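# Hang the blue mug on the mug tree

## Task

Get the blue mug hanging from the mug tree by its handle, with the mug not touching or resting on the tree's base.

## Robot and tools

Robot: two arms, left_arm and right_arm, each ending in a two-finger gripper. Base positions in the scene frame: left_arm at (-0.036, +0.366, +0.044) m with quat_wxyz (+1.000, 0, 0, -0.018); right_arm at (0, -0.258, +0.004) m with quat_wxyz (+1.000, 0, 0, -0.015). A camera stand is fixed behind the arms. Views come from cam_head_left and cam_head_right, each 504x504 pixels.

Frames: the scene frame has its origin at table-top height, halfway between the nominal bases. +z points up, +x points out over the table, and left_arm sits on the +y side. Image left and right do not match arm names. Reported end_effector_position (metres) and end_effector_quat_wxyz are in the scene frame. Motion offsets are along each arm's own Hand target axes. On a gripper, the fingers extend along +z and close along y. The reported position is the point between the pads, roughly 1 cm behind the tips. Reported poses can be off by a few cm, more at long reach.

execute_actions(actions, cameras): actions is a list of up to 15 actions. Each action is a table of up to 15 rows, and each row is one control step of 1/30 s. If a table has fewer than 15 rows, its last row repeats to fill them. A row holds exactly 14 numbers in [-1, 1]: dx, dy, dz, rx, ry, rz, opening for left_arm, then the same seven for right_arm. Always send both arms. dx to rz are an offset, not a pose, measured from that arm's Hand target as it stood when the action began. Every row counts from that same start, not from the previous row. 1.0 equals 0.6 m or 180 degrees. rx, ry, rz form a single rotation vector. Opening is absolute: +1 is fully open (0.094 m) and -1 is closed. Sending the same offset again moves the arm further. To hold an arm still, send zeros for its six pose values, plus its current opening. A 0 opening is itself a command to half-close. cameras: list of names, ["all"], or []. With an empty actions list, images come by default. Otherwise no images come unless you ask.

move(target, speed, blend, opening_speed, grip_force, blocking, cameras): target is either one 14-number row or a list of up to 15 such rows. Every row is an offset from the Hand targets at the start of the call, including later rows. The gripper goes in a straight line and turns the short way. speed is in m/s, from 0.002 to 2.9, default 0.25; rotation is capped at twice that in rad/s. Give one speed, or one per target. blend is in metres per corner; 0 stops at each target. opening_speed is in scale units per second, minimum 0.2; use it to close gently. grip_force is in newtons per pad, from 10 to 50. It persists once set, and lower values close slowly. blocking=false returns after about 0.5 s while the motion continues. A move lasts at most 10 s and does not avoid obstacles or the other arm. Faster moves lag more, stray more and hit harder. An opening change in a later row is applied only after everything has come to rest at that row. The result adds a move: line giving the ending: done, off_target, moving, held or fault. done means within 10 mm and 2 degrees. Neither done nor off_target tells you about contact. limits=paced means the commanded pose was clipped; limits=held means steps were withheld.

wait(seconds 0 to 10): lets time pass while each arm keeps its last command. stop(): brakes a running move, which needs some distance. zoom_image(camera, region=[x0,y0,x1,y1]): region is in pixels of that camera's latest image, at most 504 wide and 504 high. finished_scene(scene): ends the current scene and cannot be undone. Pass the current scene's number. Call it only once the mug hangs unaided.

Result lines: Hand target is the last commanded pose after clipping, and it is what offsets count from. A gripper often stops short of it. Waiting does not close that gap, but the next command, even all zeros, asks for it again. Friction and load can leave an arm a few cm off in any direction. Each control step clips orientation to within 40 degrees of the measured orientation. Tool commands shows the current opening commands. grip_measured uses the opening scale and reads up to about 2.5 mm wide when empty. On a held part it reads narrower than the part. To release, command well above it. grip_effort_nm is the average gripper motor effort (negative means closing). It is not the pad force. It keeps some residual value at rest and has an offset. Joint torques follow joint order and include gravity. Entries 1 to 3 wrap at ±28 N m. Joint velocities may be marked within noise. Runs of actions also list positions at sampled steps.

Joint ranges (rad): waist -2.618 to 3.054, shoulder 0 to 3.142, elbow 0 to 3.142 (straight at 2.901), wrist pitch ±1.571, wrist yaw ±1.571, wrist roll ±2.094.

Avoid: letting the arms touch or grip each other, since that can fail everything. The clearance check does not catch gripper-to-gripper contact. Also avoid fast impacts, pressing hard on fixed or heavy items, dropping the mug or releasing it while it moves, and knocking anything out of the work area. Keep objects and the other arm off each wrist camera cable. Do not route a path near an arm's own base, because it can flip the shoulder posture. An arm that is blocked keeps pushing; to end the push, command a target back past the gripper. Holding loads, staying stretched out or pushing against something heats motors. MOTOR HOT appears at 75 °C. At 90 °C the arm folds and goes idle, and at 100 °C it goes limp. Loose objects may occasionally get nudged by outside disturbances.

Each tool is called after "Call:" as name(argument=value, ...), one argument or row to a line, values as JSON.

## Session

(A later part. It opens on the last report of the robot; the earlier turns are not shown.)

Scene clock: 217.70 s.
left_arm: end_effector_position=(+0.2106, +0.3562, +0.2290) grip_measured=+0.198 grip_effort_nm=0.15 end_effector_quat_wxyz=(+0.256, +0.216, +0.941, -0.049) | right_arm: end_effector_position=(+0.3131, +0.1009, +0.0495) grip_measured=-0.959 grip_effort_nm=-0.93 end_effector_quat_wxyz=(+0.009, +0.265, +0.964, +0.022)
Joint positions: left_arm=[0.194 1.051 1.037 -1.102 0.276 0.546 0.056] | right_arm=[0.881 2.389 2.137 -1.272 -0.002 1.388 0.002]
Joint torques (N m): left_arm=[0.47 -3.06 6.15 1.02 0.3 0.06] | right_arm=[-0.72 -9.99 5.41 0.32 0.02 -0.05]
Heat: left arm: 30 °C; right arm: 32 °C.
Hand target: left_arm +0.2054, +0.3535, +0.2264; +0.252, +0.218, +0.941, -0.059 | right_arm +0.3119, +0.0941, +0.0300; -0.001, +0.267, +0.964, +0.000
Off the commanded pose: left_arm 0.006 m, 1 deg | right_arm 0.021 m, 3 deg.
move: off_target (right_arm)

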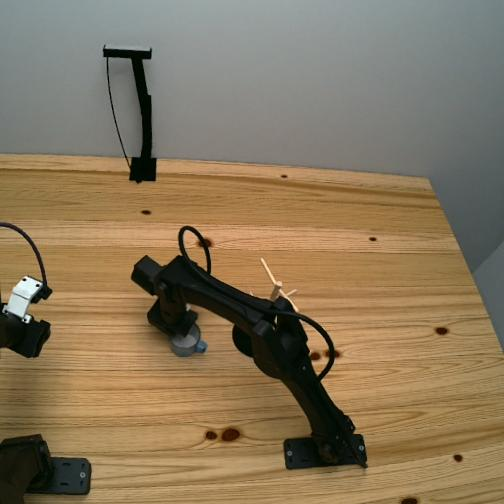

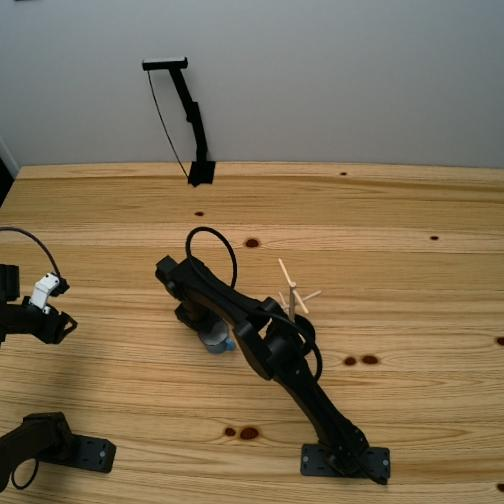

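Call:
move(
  target=[
    [0,0,0,0,0,0,0.2, 0.0223,-0.0018,-0.1833,0.0038,-0.0324,-0.0726,-1],
    [0,0,0,0,0,0,0.2, 0.0935,-0.0447,-0.3167,0.0189,-0.1620,-0.3631,-1],
    [0,0,0,0,0,0,0.2, 0.0939,-0.2219,-0.1583,0.0378,-0.3241,-0.7262,-1],
  ],
  blend=[0.03, 0.04, 0],
  speed=0.25,
  cameras=["all"],
)

Call:
zoom_image(
  camera="cam_head_left",
  region=[180, 250, 320, 390],
)

Call:
zoom_image(
  camera="cam_head_right",
  region=[200, 250, 340, 390],
)

Scene clock: 256.27 s.
left_arm: end_effector_position=(+0.2106, +0.3562, +0.2290) grip_measured=+0.198 grip_effort_nm=0.15 end_effector_quat_wxyz=(+0.256, +0.216, +0.941, -0.049) | right_arm: end_effector_position=(+0.1919, +0.0088, +0.1184) grip_measured=-0.961 grip_effort_nm=-0.99 end_effector_quat_wxyz=(-0.343, +0.759, -0.533, +0.148)
Joint positions: left_arm=[0.194 1.051 1.037 -1.102 0.276 0.546 0.056] | right_arm=[1.195 1.233 0.722 -0.394 0.409 -0.896 0.002]
Joint torques (N m): left_arm=[0.43 -3.04 6.2 1 0.26 0.08] | right_arm=[-0.84 -5.67 6.38 1.77 0.23 0.02]
Heat: left arm: 30 °C; right arm: 32 °C.
Hand target: left_arm +0.2054, +0.3535, +0.2264; +0.252, +0.218, +0.941, -0.059 | right_arm +0.1953, +0.0090, +0.1252; -0.360, +0.750, -0.535, +0.146
Off the commanded pose: left_arm 0.006 m, 1 deg | right_arm 0.008 m, 2 deg.
move: done

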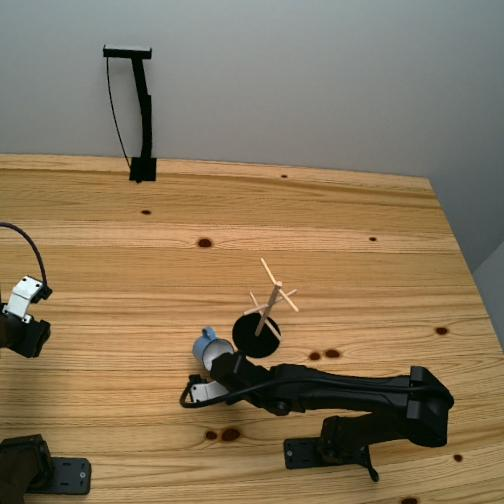

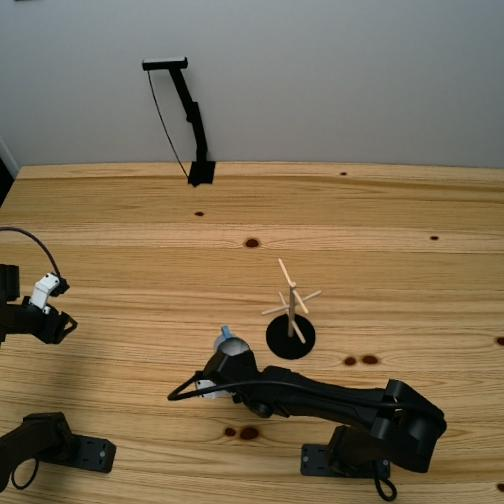

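Scaled by 3.600 from the camera's 504x504 image, which has a finer 720x720 frame.

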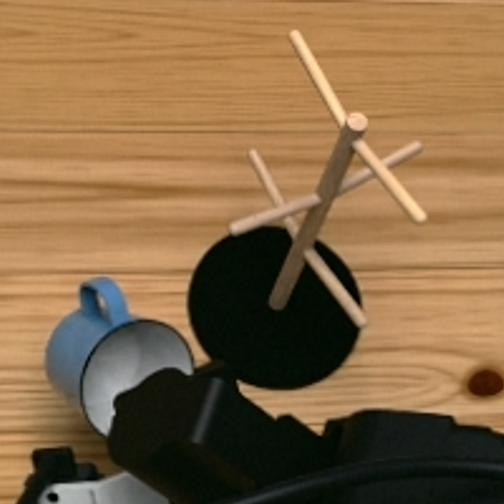

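Scaled by 3.600 from the camera's 504x504 image, which has a finer 720x720 frame.

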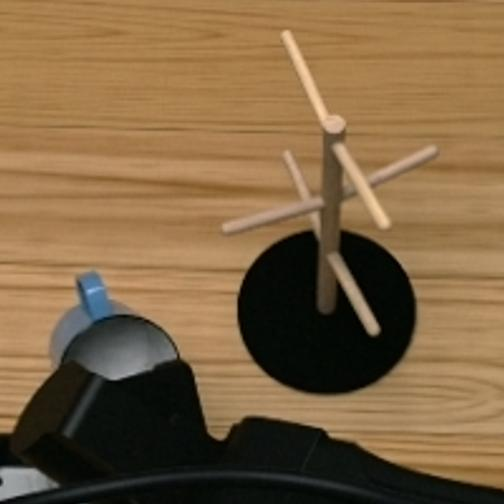

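Call:
zoom_image(
  camera="cam_head_left",
  region=[185, 290, 265, 370],
)

Call:
zoom_image(
  camera="cam_head_right",
  region=[205, 290, 285, 370],
)

Scaled by 6.300 from the camera's 504x504 image, which has a finer 720x720 frame.

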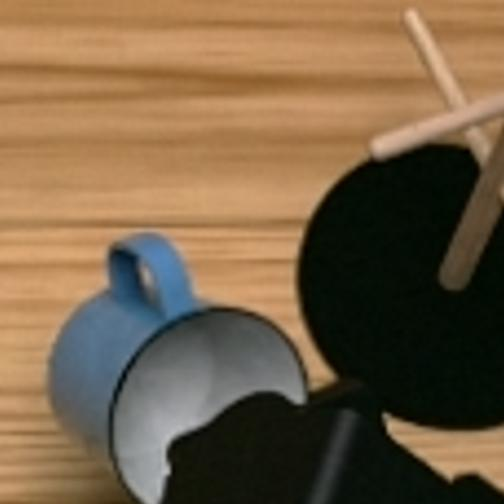

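Scaled by 6.300 from the camera's 504x504 image, which has a finer 720x720 frame.

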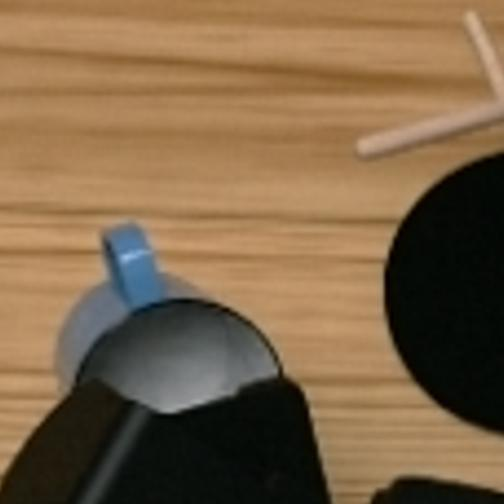

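Call:
move(
  target=[0,0,0,0,0,0,0.2, 0.1081,-0.0332,-0.0202,0,0,0,-1],
  speed=0.12,
  cameras=["all"],
)

Call:
zoom_image(
  camera="cam_head_left",
  region=[200, 280, 270, 350],
)

Call:
zoom_image(
  camera="cam_head_right",
  region=[220, 280, 290, 350],
)

Scene clock: 286.37 s.
left_arm: end_effector_position=(+0.2106, +0.3562, +0.2290) grip_measured=+0.198 grip_effort_nm=0.14 end_effector_quat_wxyz=(+0.256, +0.216, +0.941, -0.049) | right_arm: end_effector_position=(+0.2273, -0.0488, +0.1355) grip_measured=-0.961 grip_effort_nm=-0.99 end_effector_quat_wxyz=(-0.355, +0.752, -0.535, +0.147)
Joint positions: left_arm=[0.194 1.051 1.037 -1.102 0.276 0.546 0.056] | right_arm=[0.897 1.042 0.656 -0.421 0.216 -1.126 0.002]
Joint torques (N m): left_arm=[0.49 -3.1 6.17 1.03 0.29 0.09] | right_arm=[-0.8 -3.9 6.67 1.72 0.05 -0.01]
Heat: left arm: 30 °C; right arm: 33 °C.
Hand target: left_arm +0.2054, +0.3535, +0.2264; +0.252, +0.218, +0.941, -0.059 | right_arm +0.2269, -0.0512, +0.1368; -0.360, +0.750, -0.535, +0.146
Off the commanded pose: left_arm 0.006 m, 1 deg | right_arm 0.003 m, 1 deg.
move: done

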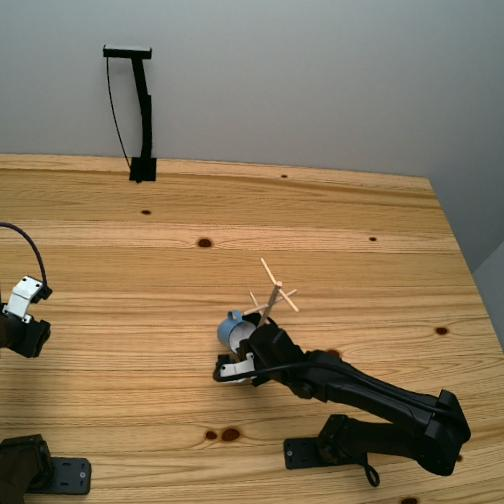

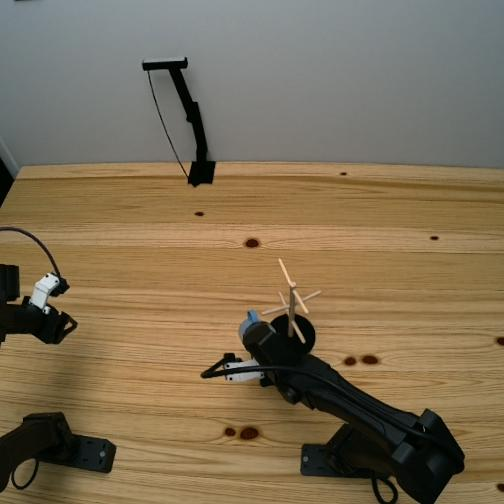

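Scaled by 7.200 from the camera's 504x504 image, which has a finer 720x720 frame.

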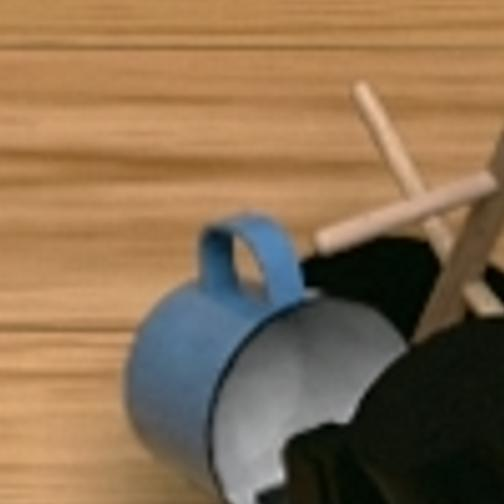

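Scaled by 7.200 from the camera's 504x504 image, which has a finer 720x720 frame.

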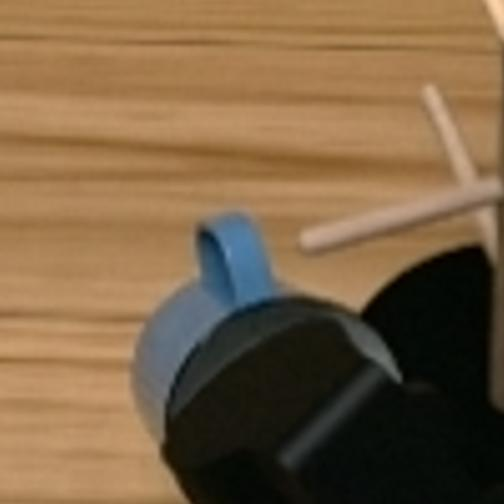

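Call:
move(
  target=[0,0,0,0,0,0,0.2, 0.05,0.0018,0,0,0,0,-1],
  speed=0.08,
  cameras=["all"],
)

Call:
zoom_image(
  camera="cam_head_left",
  region=[210, 280, 270, 340],
)

Call:
zoom_image(
  camera="cam_head_right",
  region=[230, 280, 290, 340],
)

Scene clock: 294.97 s.
left_arm: end_effector_position=(+0.2106, +0.3562, +0.2290) grip_measured=+0.198 grip_effort_nm=0.15 end_effector_quat_wxyz=(+0.256, +0.216, +0.941, -0.049) | right_arm: end_effector_position=(+0.2373, -0.0784, +0.1275) grip_measured=-0.961 grip_effort_nm=-1.00 end_effector_quat_wxyz=(-0.348, +0.754, -0.537, +0.147)
Joint positions: left_arm=[0.194 1.051 1.037 -1.102 0.276 0.546 0.056] | right_arm=[0.743 0.985 0.604 -0.421 0.111 -1.236 0.002]
Joint torques (N m): left_arm=[0.42 -3.06 6.22 1.01 0.27 0.09] | right_arm=[-0.75 -3.56 6.78 1.83 0 -0.01]
Heat: left arm: 30 °C; right arm: 33 °C.
Hand target: left_arm +0.2054, +0.3535, +0.2264; +0.252, +0.218, +0.941, -0.059 | right_arm +0.2375, -0.0786, +0.1308; -0.360, +0.750, -0.535, +0.146
Off the commanded pose: left_arm 0.006 m, 1 deg | right_arm 0.004 m, 1 deg.
move: done

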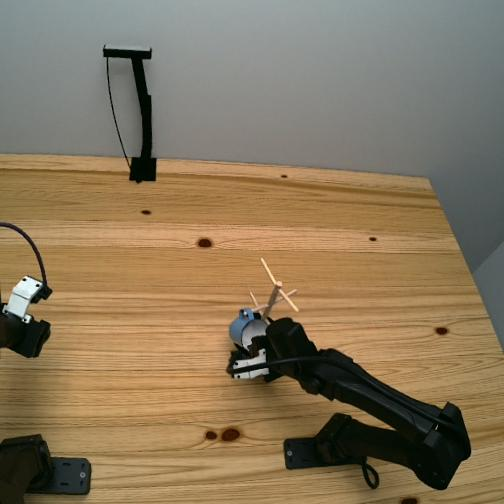

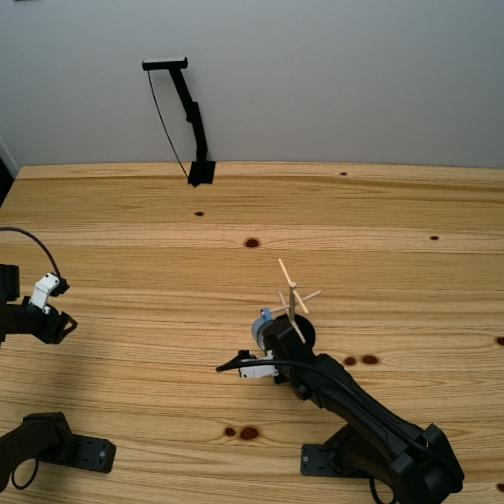

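Scaled by 8.400 from the camera's 504x504 image, which has a finer 720x720 frame.

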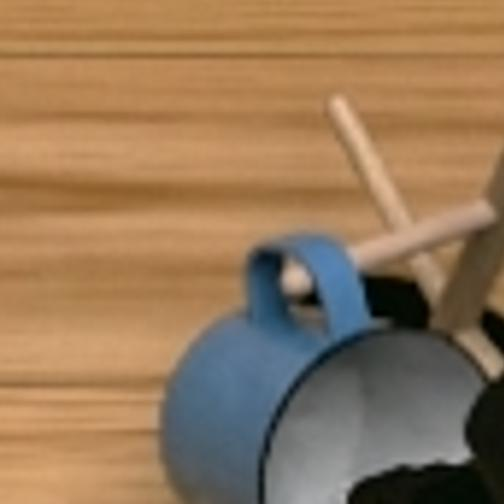

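Scaled by 8.400 from the camera's 504x504 image, which has a finer 720x720 frame.

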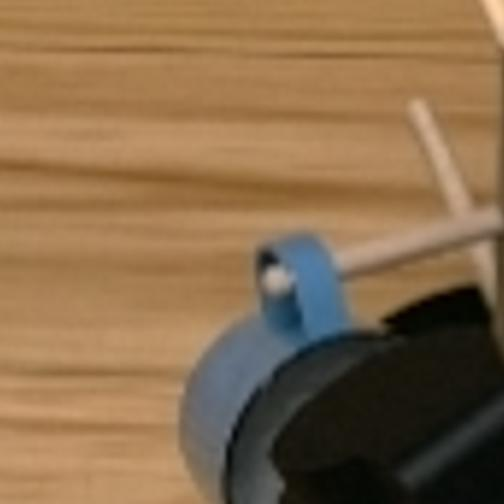

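Call:
move(
  target=[
    [0,0,0,0,0,0,0.2, 0.0267,0,0,0,0,0,-1],
    [0,0,0,0,0,0,0.2, 0.027,-0.0102,0.049,0.0944,0,0,-1],
  ],
  blend=[0.004, 0],
  speed=0.08,
  cameras=["all"],
)

Call:
zoom_image(
  camera="cam_head_left",
  region=[215, 280, 275, 340],
)

Call:
zoom_image(
  camera="cam_head_right",
  region=[240, 280, 300, 340],
)

Scene clock: 313.43 s.
left_arm: end_effector_position=(+0.2106, +0.3562, +0.2290) grip_measured=+0.198 grip_effort_nm=0.15 end_effector_quat_wxyz=(+0.256, +0.216, +0.941, -0.049) | right_arm: end_effector_position=(+0.2671, -0.0839, +0.1125) grip_measured=-0.961 grip_effort_nm=-1.00 end_effector_quat_wxyz=(-0.461, +0.689, -0.513, +0.224)
Joint positions: left_arm=[0.194 1.051 1.037 -1.102 0.276 0.546 0.056] | right_arm=[0.701 0.98 0.291 0.186 0.168 -1.292 0.002]
Joint velocities: left_arm=[-0.002 -0.002 -0.007 -0.154 -0.007 -0.037 0.001] | right_arm=[within noise]
Joint torques (N m): left_arm=[0.49 -3.14 6.17 1.01 0.27 0.11] | right_arm=[0.77 -1.26 6.38 2.29 0.09 -0.03]
Heat: left arm: 30 °C; right arm: 34 °C.
Hand target: left_arm +0.2054, +0.3535, +0.2264; +0.252, +0.218, +0.941, -0.059 | right_arm +0.2659, -0.0810, +0.1120; -0.467, +0.689, -0.508, +0.223
Off the commanded pose: left_arm 0.006 m, 1 deg | right_arm 0.003 m, 1 deg.
move: done

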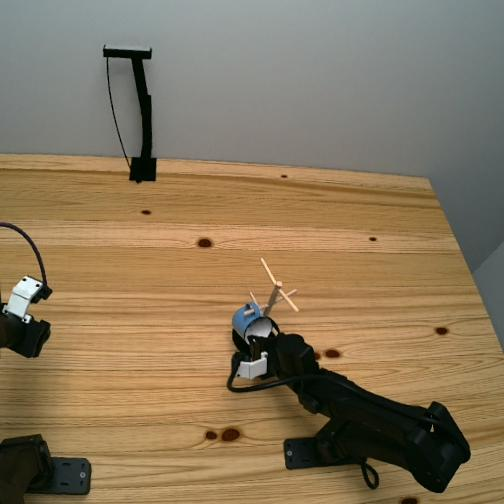

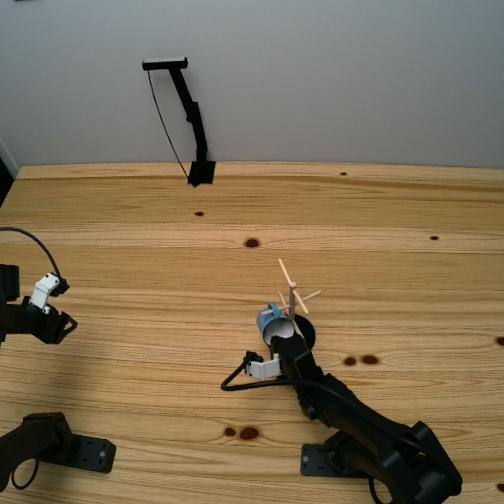

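Scaled by 8.400 from the camera's 504x504 image, which has a finer 720x720 frame.

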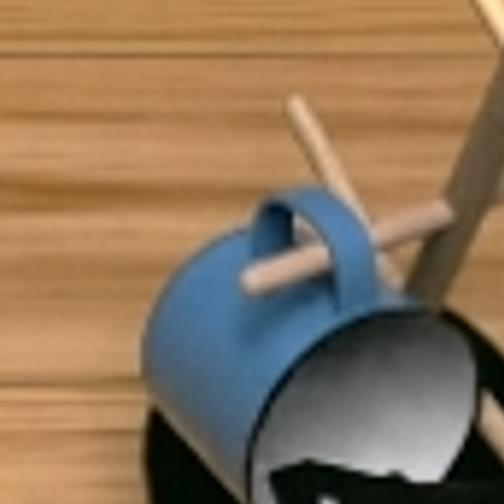

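Scaled by 8.400 from the camera's 504x504 image, which has a finer 720x720 frame.

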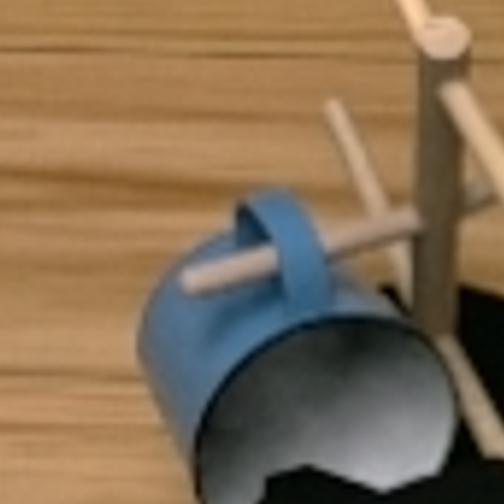

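Call:
move(
  target=[0,0,0,0,0,0,0.2, 0.002,0.0148,-0.0035,0,0,0,-1],
  speed=0.05,
  cameras=["cam_head_left","cam_head_right"],
)

Call:
zoom_image(
  camera="cam_head_left",
  region=[215, 280, 275, 340],
)

Call:
zoom_image(
  camera="cam_head_right",
  region=[240, 280, 300, 340],
)

Scene clock: 319.50 s.
left_arm: end_effector_position=(+0.2106, +0.3562, +0.2290) grip_measured=+0.198 grip_effort_nm=0.14 end_effector_quat_wxyz=(+0.256, +0.216, +0.941, -0.049) | right_arm: end_effector_position=(+0.2661, -0.0839, +0.1111) grip_measured=-0.961 grip_effort_nm=-1.00 end_effector_quat_wxyz=(-0.469, +0.684, -0.510, +0.229)
Joint positions: left_arm=[0.194 1.051 1.037 -1.102 0.276 0.546 0.056] | right_arm=[0.709 0.98 0.262 0.237 0.181 -1.292 0.002]
Joint torques (N m): left_arm=[0.49 -3.11 6.15 0.99 0.28 0.09] | right_arm=[0.94 -2.19 5.76 2.08 0.04 0.02]
Heat: left arm: 30 °C; right arm: 34 °C.
Hand target: left_arm +0.2054, +0.3535, +0.2264; +0.252, +0.218, +0.941, -0.059 | right_arm +0.2603, -0.0833, +0.1050; -0.467, +0.689, -0.508, +0.223
Off the commanded pose: left_arm 0.006 m, 1 deg | right_arm 0.008 m, 1 deg.
move: done

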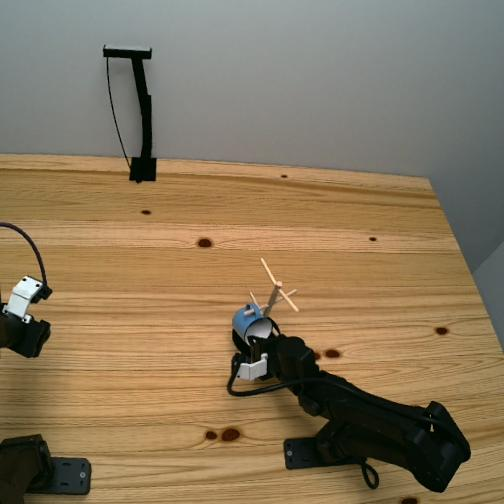

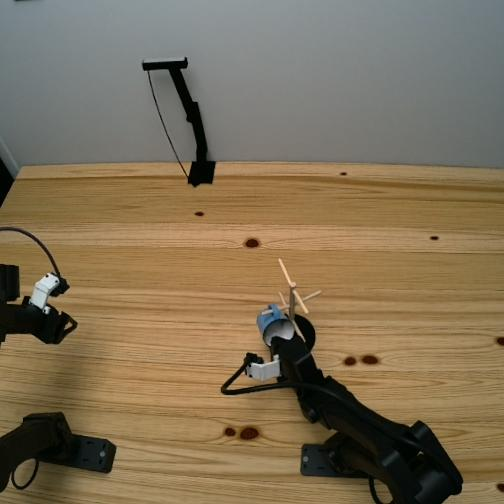

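Scaled by 8.400 from the camera's 504x504 image, which has a finer 720x720 frame.

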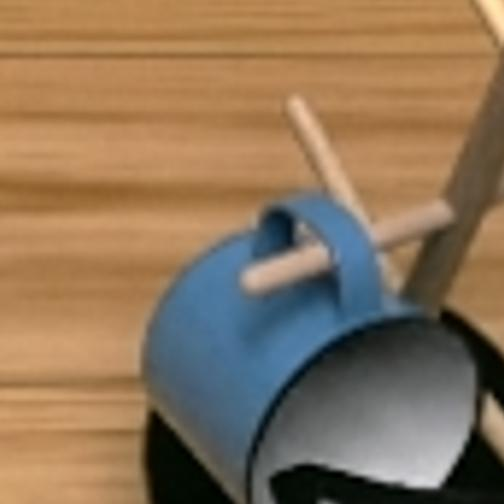

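Scaled by 8.400 from the camera's 504x504 image, which has a finer 720x720 frame.

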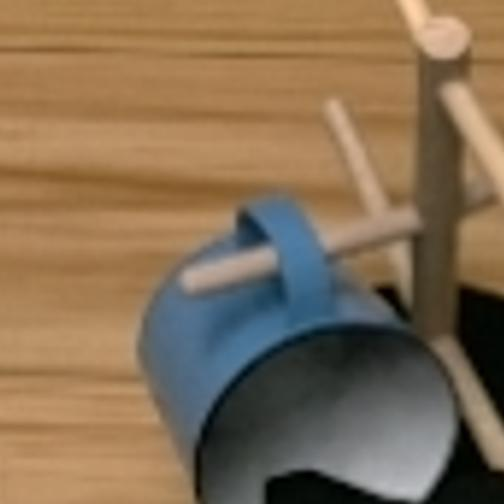

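Call:
move(
  target=[0,0,0,0,0,0,0.2, 0.0022,0.0116,0.0062,0,0,0,-1],
  speed=0.05,
  cameras=["cam_head_left","cam_head_right"],
)

Call:
zoom_image(
  camera="cam_head_left",
  region=[215, 280, 275, 340],
)

Call:
zoom_image(
  camera="cam_head_right",
  region=[240, 280, 300, 340],
)

Scene clock: 322.90 s.
left_arm: end_effector_position=(+0.2106, +0.3562, +0.2290) grip_measured=+0.198 grip_effort_nm=0.14 end_effector_quat_wxyz=(+0.256, +0.216, +0.941, -0.049) | right_arm: end_effector_position=(+0.2671, -0.0832, +0.1101) grip_measured=-0.961 grip_effort_nm=-0.99 end_effector_quat_wxyz=(-0.479, +0.678, -0.507, +0.232)
Joint positions: left_arm=[0.194 1.051 1.037 -1.102 0.276 0.546 0.056] | right_arm=[0.709 0.993 0.238 0.3 0.181 -1.292 0.002]
Joint torques (N m): left_arm=[0.47 -3.08 6.15 1.02 0.25 0.08] | right_arm=[0.94 -0.92 5.56 1.96 0.04 0.02]
Heat: left arm: 30 °C; right arm: 34 °C.
Hand target: left_arm +0.2054, +0.3535, +0.2264; +0.252, +0.218, +0.941, -0.059 | right_arm +0.2603, -0.0834, +0.0970; -0.467, +0.689, -0.508, +0.223
Off the commanded pose: left_arm 0.006 m, 1 deg | right_arm 0.015 m, 2 deg.
move: off_target (right_arm)

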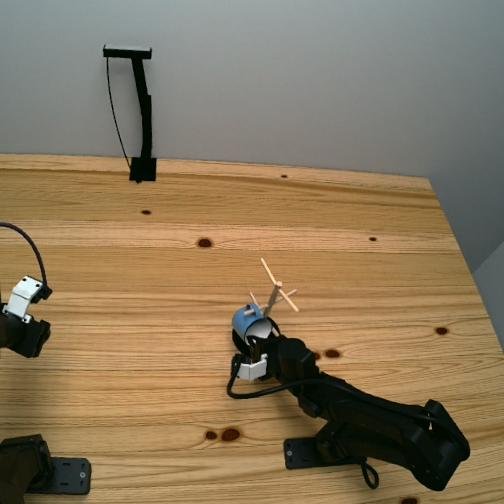

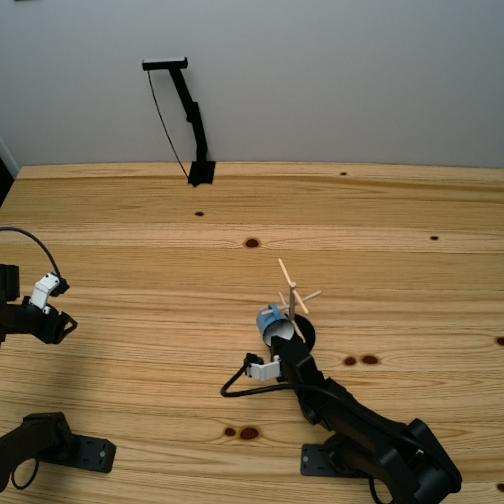

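Scaled by 8.400 from the camera's 504x504 image, which has a finer 720x720 frame.

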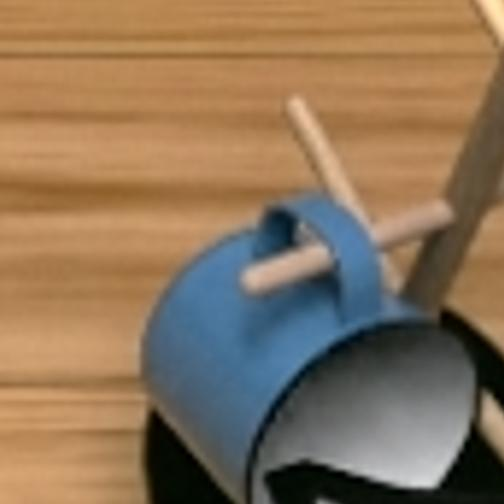

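Scaled by 8.400 from the camera's 504x504 image, which has a finer 720x720 frame.

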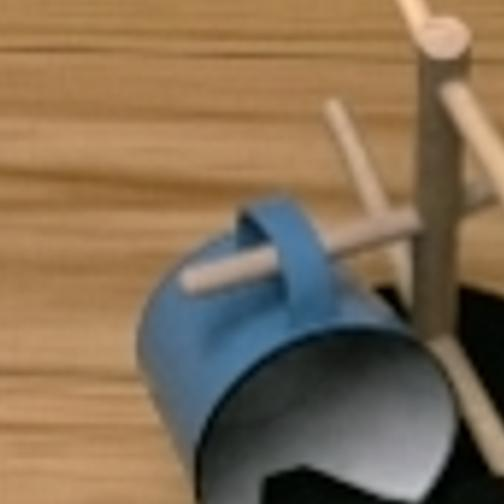

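Call:
move(
  target=[0,0,0,0,0,0,0.2, -0.0025,-0.0131,-0.0069,0,0,0,-1],
  speed=0.05,
)

Call:
move(
  target=[0,0,0,0,0,0,0.2, 0,0,0,0,0,0,-0.5],
  opening_speed=0.2,
  cameras=["cam_head_left","cam_head_right"],
)

Call:
zoom_image(
  camera="cam_head_left",
  region=[210, 280, 280, 350],
)

Call:
zoom_image(
  camera="cam_head_right",
  region=[240, 280, 310, 350],
)

Scene clock: 335.00 s.
left_arm: end_effector_position=(+0.2106, +0.3562, +0.2290) grip_measured=+0.198 grip_effort_nm=0.14 end_effector_quat_wxyz=(+0.256, +0.216, +0.941, -0.049) | right_arm: end_effector_position=(+0.2656, -0.0844, +0.1100) grip_measured=-0.961 grip_effort_nm=-1.00 end_effector_quat_wxyz=(-0.477, +0.679, -0.507, +0.232)
Joint positions: left_arm=[0.194 1.051 1.037 -1.102 0.276 0.546 0.056] | right_arm=[0.709 0.979 0.238 0.281 0.181 -1.293 0.002]
Joint torques (N m): left_arm=[0.39 -3.08 6.15 1.02 0.26 0.09] | right_arm=[0.91 -2.48 7.83 1.57 0.05 0.03]
Heat: left arm: 30 °C; right arm: 34 °C.
Hand target: left_arm +0.2054, +0.3535, +0.2264; +0.252, +0.218, +0.941, -0.059 | right_arm +0.2603, -0.0833, +0.1060; -0.467, +0.689, -0.508, +0.223
Off the commanded pose: left_arm 0.006 m, 1 deg | right_arm 0.007 m, 2 deg.
move: done

Scene clock: 337.70 s.
left_arm: end_effector_position=(+0.2106, +0.3562, +0.2290) grip_measured=+0.198 grip_effort_nm=0.14 end_effector_quat_wxyz=(+0.256, +0.216, +0.941, -0.049) | right_arm: end_effector_position=(+0.2626, -0.0868, +0.1032) grip_measured=-0.502 grip_effort_nm=0.16 end_effector_quat_wxyz=(-0.464, +0.687, -0.510, +0.229)
Joint positions: left_arm=[0.194 1.051 1.037 -1.102 0.276 0.546 0.056] | right_arm=[0.709 0.977 0.238 0.248 0.181 -1.293 0.023]
Joint torques (N m): left_arm=[0.49 -3.1 6.2 1.02 0.26 0.11] | right_arm=[0.98 -2.33 7.9 1.86 0.05 0.03]
Heat: left arm: 30 °C; right arm: 34 °C.
Hand target: left_arm +0.2054, +0.3535, +0.2264; +0.252, +0.218, +0.941, -0.059 | right_arm +0.2603, -0.0833, +0.1061; -0.467, +0.689, -0.508, +0.223
Off the commanded pose: left_arm 0.006 m, 1 deg | right_arm 0.005 m, 1 deg.
move: done

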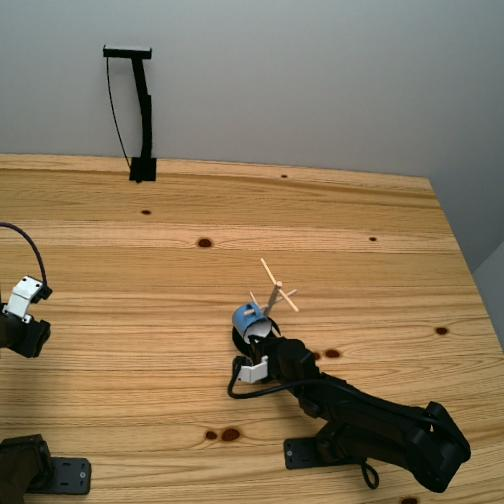

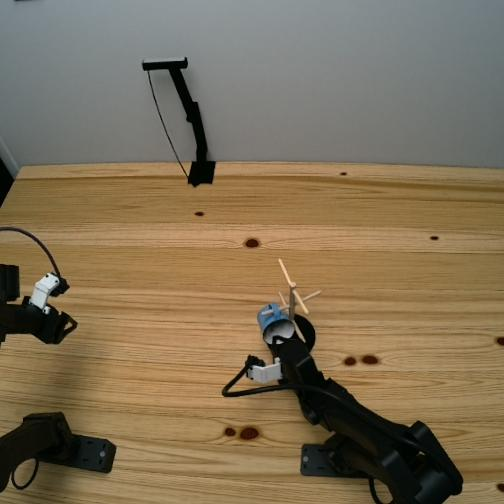

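Scaled by 7.200 from the camera's 504x504 image, which has a finer 720x720 frame.

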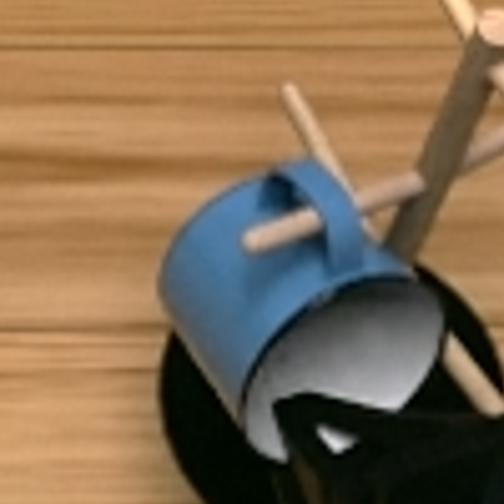

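Scaled by 7.200 from the camera's 504x504 image, which has a finer 720x720 frame.

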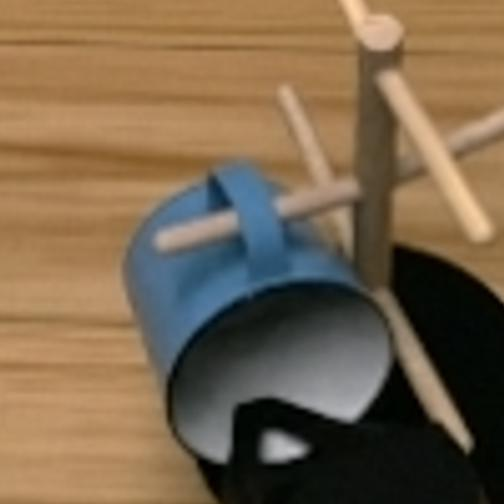

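Call:
move(
  target=[0,0,0,0,0,0,0.2, 0,0,0,0,0,0,0.1],
  opening_speed=0.3,
  cameras=["cam_head_left","cam_head_right"],
)

Call:
zoom_image(
  camera="cam_head_left",
  region=[210, 280, 280, 350],
)

Call:
zoom_image(
  camera="cam_head_right",
  region=[240, 280, 310, 350],
)

Scene clock: 345.73 s.
left_arm: end_effector_position=(+0.2106, +0.3562, +0.2290) grip_measured=+0.198 grip_effort_nm=0.14 end_effector_quat_wxyz=(+0.256, +0.216, +0.941, -0.049) | right_arm: end_effector_position=(+0.2625, -0.0869, +0.1028) grip_measured=+0.098 grip_effort_nm=0.16 end_effector_quat_wxyz=(-0.463, +0.687, -0.511, +0.228)
Joint positions: left_arm=[0.194 1.051 1.037 -1.102 0.276 0.546 0.056] | right_arm=[0.709 0.977 0.238 0.246 0.181 -1.293 0.052]
Joint torques (N m): left_arm=[0.44 -3.1 6.16 1 0.28 0.09] | right_arm=[0.94 -2.37 7.91 1.85 0.06 0.01]
Heat: left arm: 30 °C; right arm: 35 °C.
Hand target: left_arm +0.2054, +0.3535, +0.2264; +0.252, +0.218, +0.941, -0.059 | right_arm +0.2603, -0.0833, +0.1060; -0.467, +0.689, -0.508, +0.223
Off the commanded pose: left_arm 0.006 m, 1 deg | right_arm 0.005 m, 1 deg.
move: done

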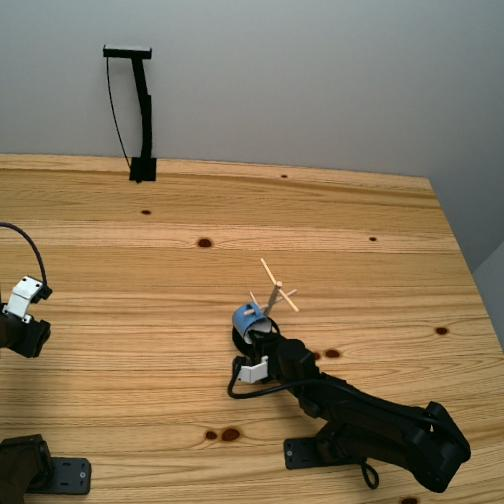

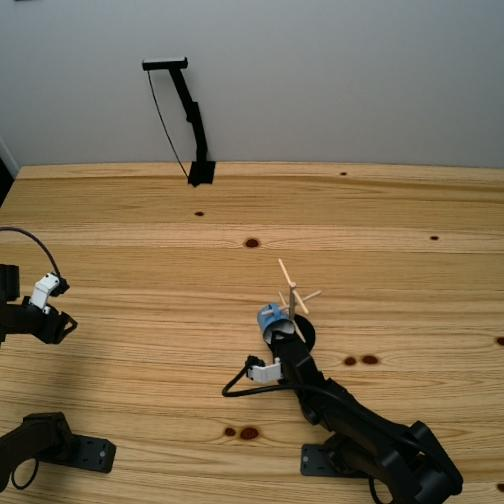

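Scaled by 7.200 from the camera's 504x504 image, which has a finer 720x720 frame.

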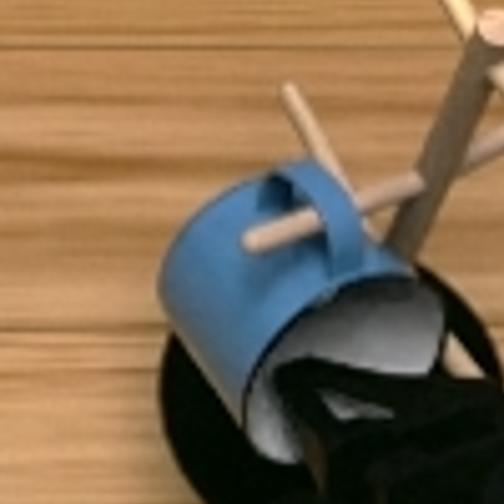

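Scaled by 7.200 from the camera's 504x504 image, which has a finer 720x720 frame.

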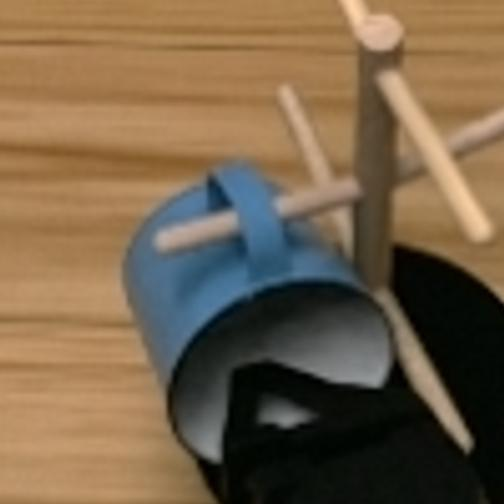

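Call:
move(
  target=[
    [0,0,0,0,0,0,0.2, -0.0328,0.0048,-0.0722,0,0,0,0.1],
    [0,0,0,0,0,0,0.2, -0.2462,-0.0517,-0.1027,0,0,0,0.1],
  ],
  blend=[0.01, 0],
  speed=[0.06, 0.15],
  cameras=["cam_head_left","cam_head_right"],
)

Call:
zoom_image(
  camera="cam_head_left",
  region=[200, 250, 310, 360],
)

Call:
zoom_image(
  camera="cam_head_right",
  region=[220, 250, 330, 360],
)

Scene clock: 357.53 s.
left_arm: end_effector_position=(+0.2106, +0.3562, +0.2290) grip_measured=+0.198 grip_effort_nm=0.14 end_effector_quat_wxyz=(+0.256, +0.216, +0.941, -0.049) | right_arm: end_effector_position=(+0.1706, +0.0242, +0.1806) grip_measured=+0.098 grip_effort_nm=0.16 end_effector_quat_wxyz=(-0.465, +0.694, -0.503, +0.223)
Joint positions: left_arm=[0.194 1.051 1.037 -1.102 0.276 0.546 0.056] | right_arm=[1.45 1.136 0.696 -0.281 0.781 -0.836 0.052]
Joint torques (N m): left_arm=[0.46 -3.11 6.15 1.01 0.29 0.09] | right_arm=[0.61 -2.21 9.61 1.42 0.43 0.15]
Heat: left arm: 30 °C; right arm: 35 °C.
Hand target: left_arm +0.2054, +0.3535, +0.2264; +0.252, +0.218, +0.941, -0.059 | right_arm +0.1706, +0.0266, +0.1863; -0.467, +0.689, -0.508, +0.223
Off the commanded pose: left_arm 0.006 m, 1 deg | right_arm 0.006 m, 1 deg.
move: done

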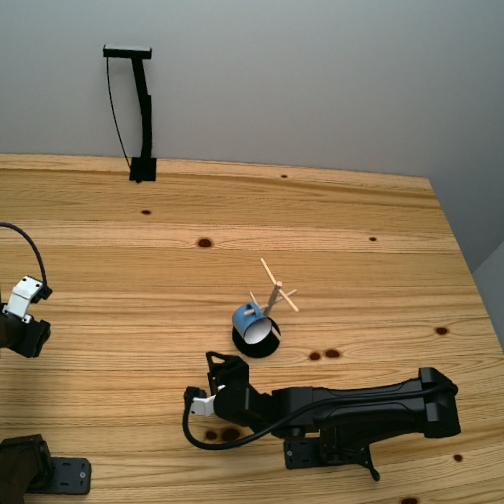

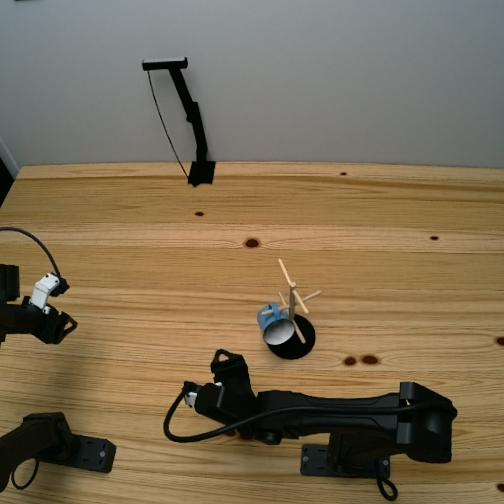

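Scaled by 4.582 from the camera's 504x504 image, which has a finer 720x720 frame.

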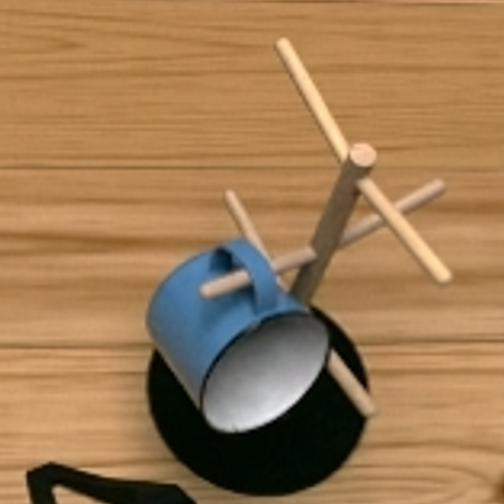

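Scaled by 4.582 from the camera's 504x504 image, which has a finer 720x720 frame.

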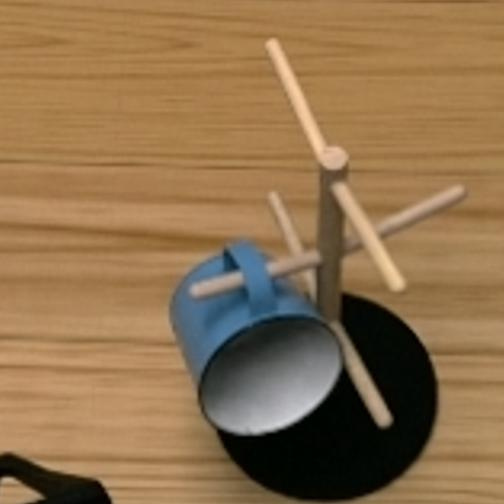

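Call:
finished_scene(
  scene=2,
)

The scene is finished: the task was done.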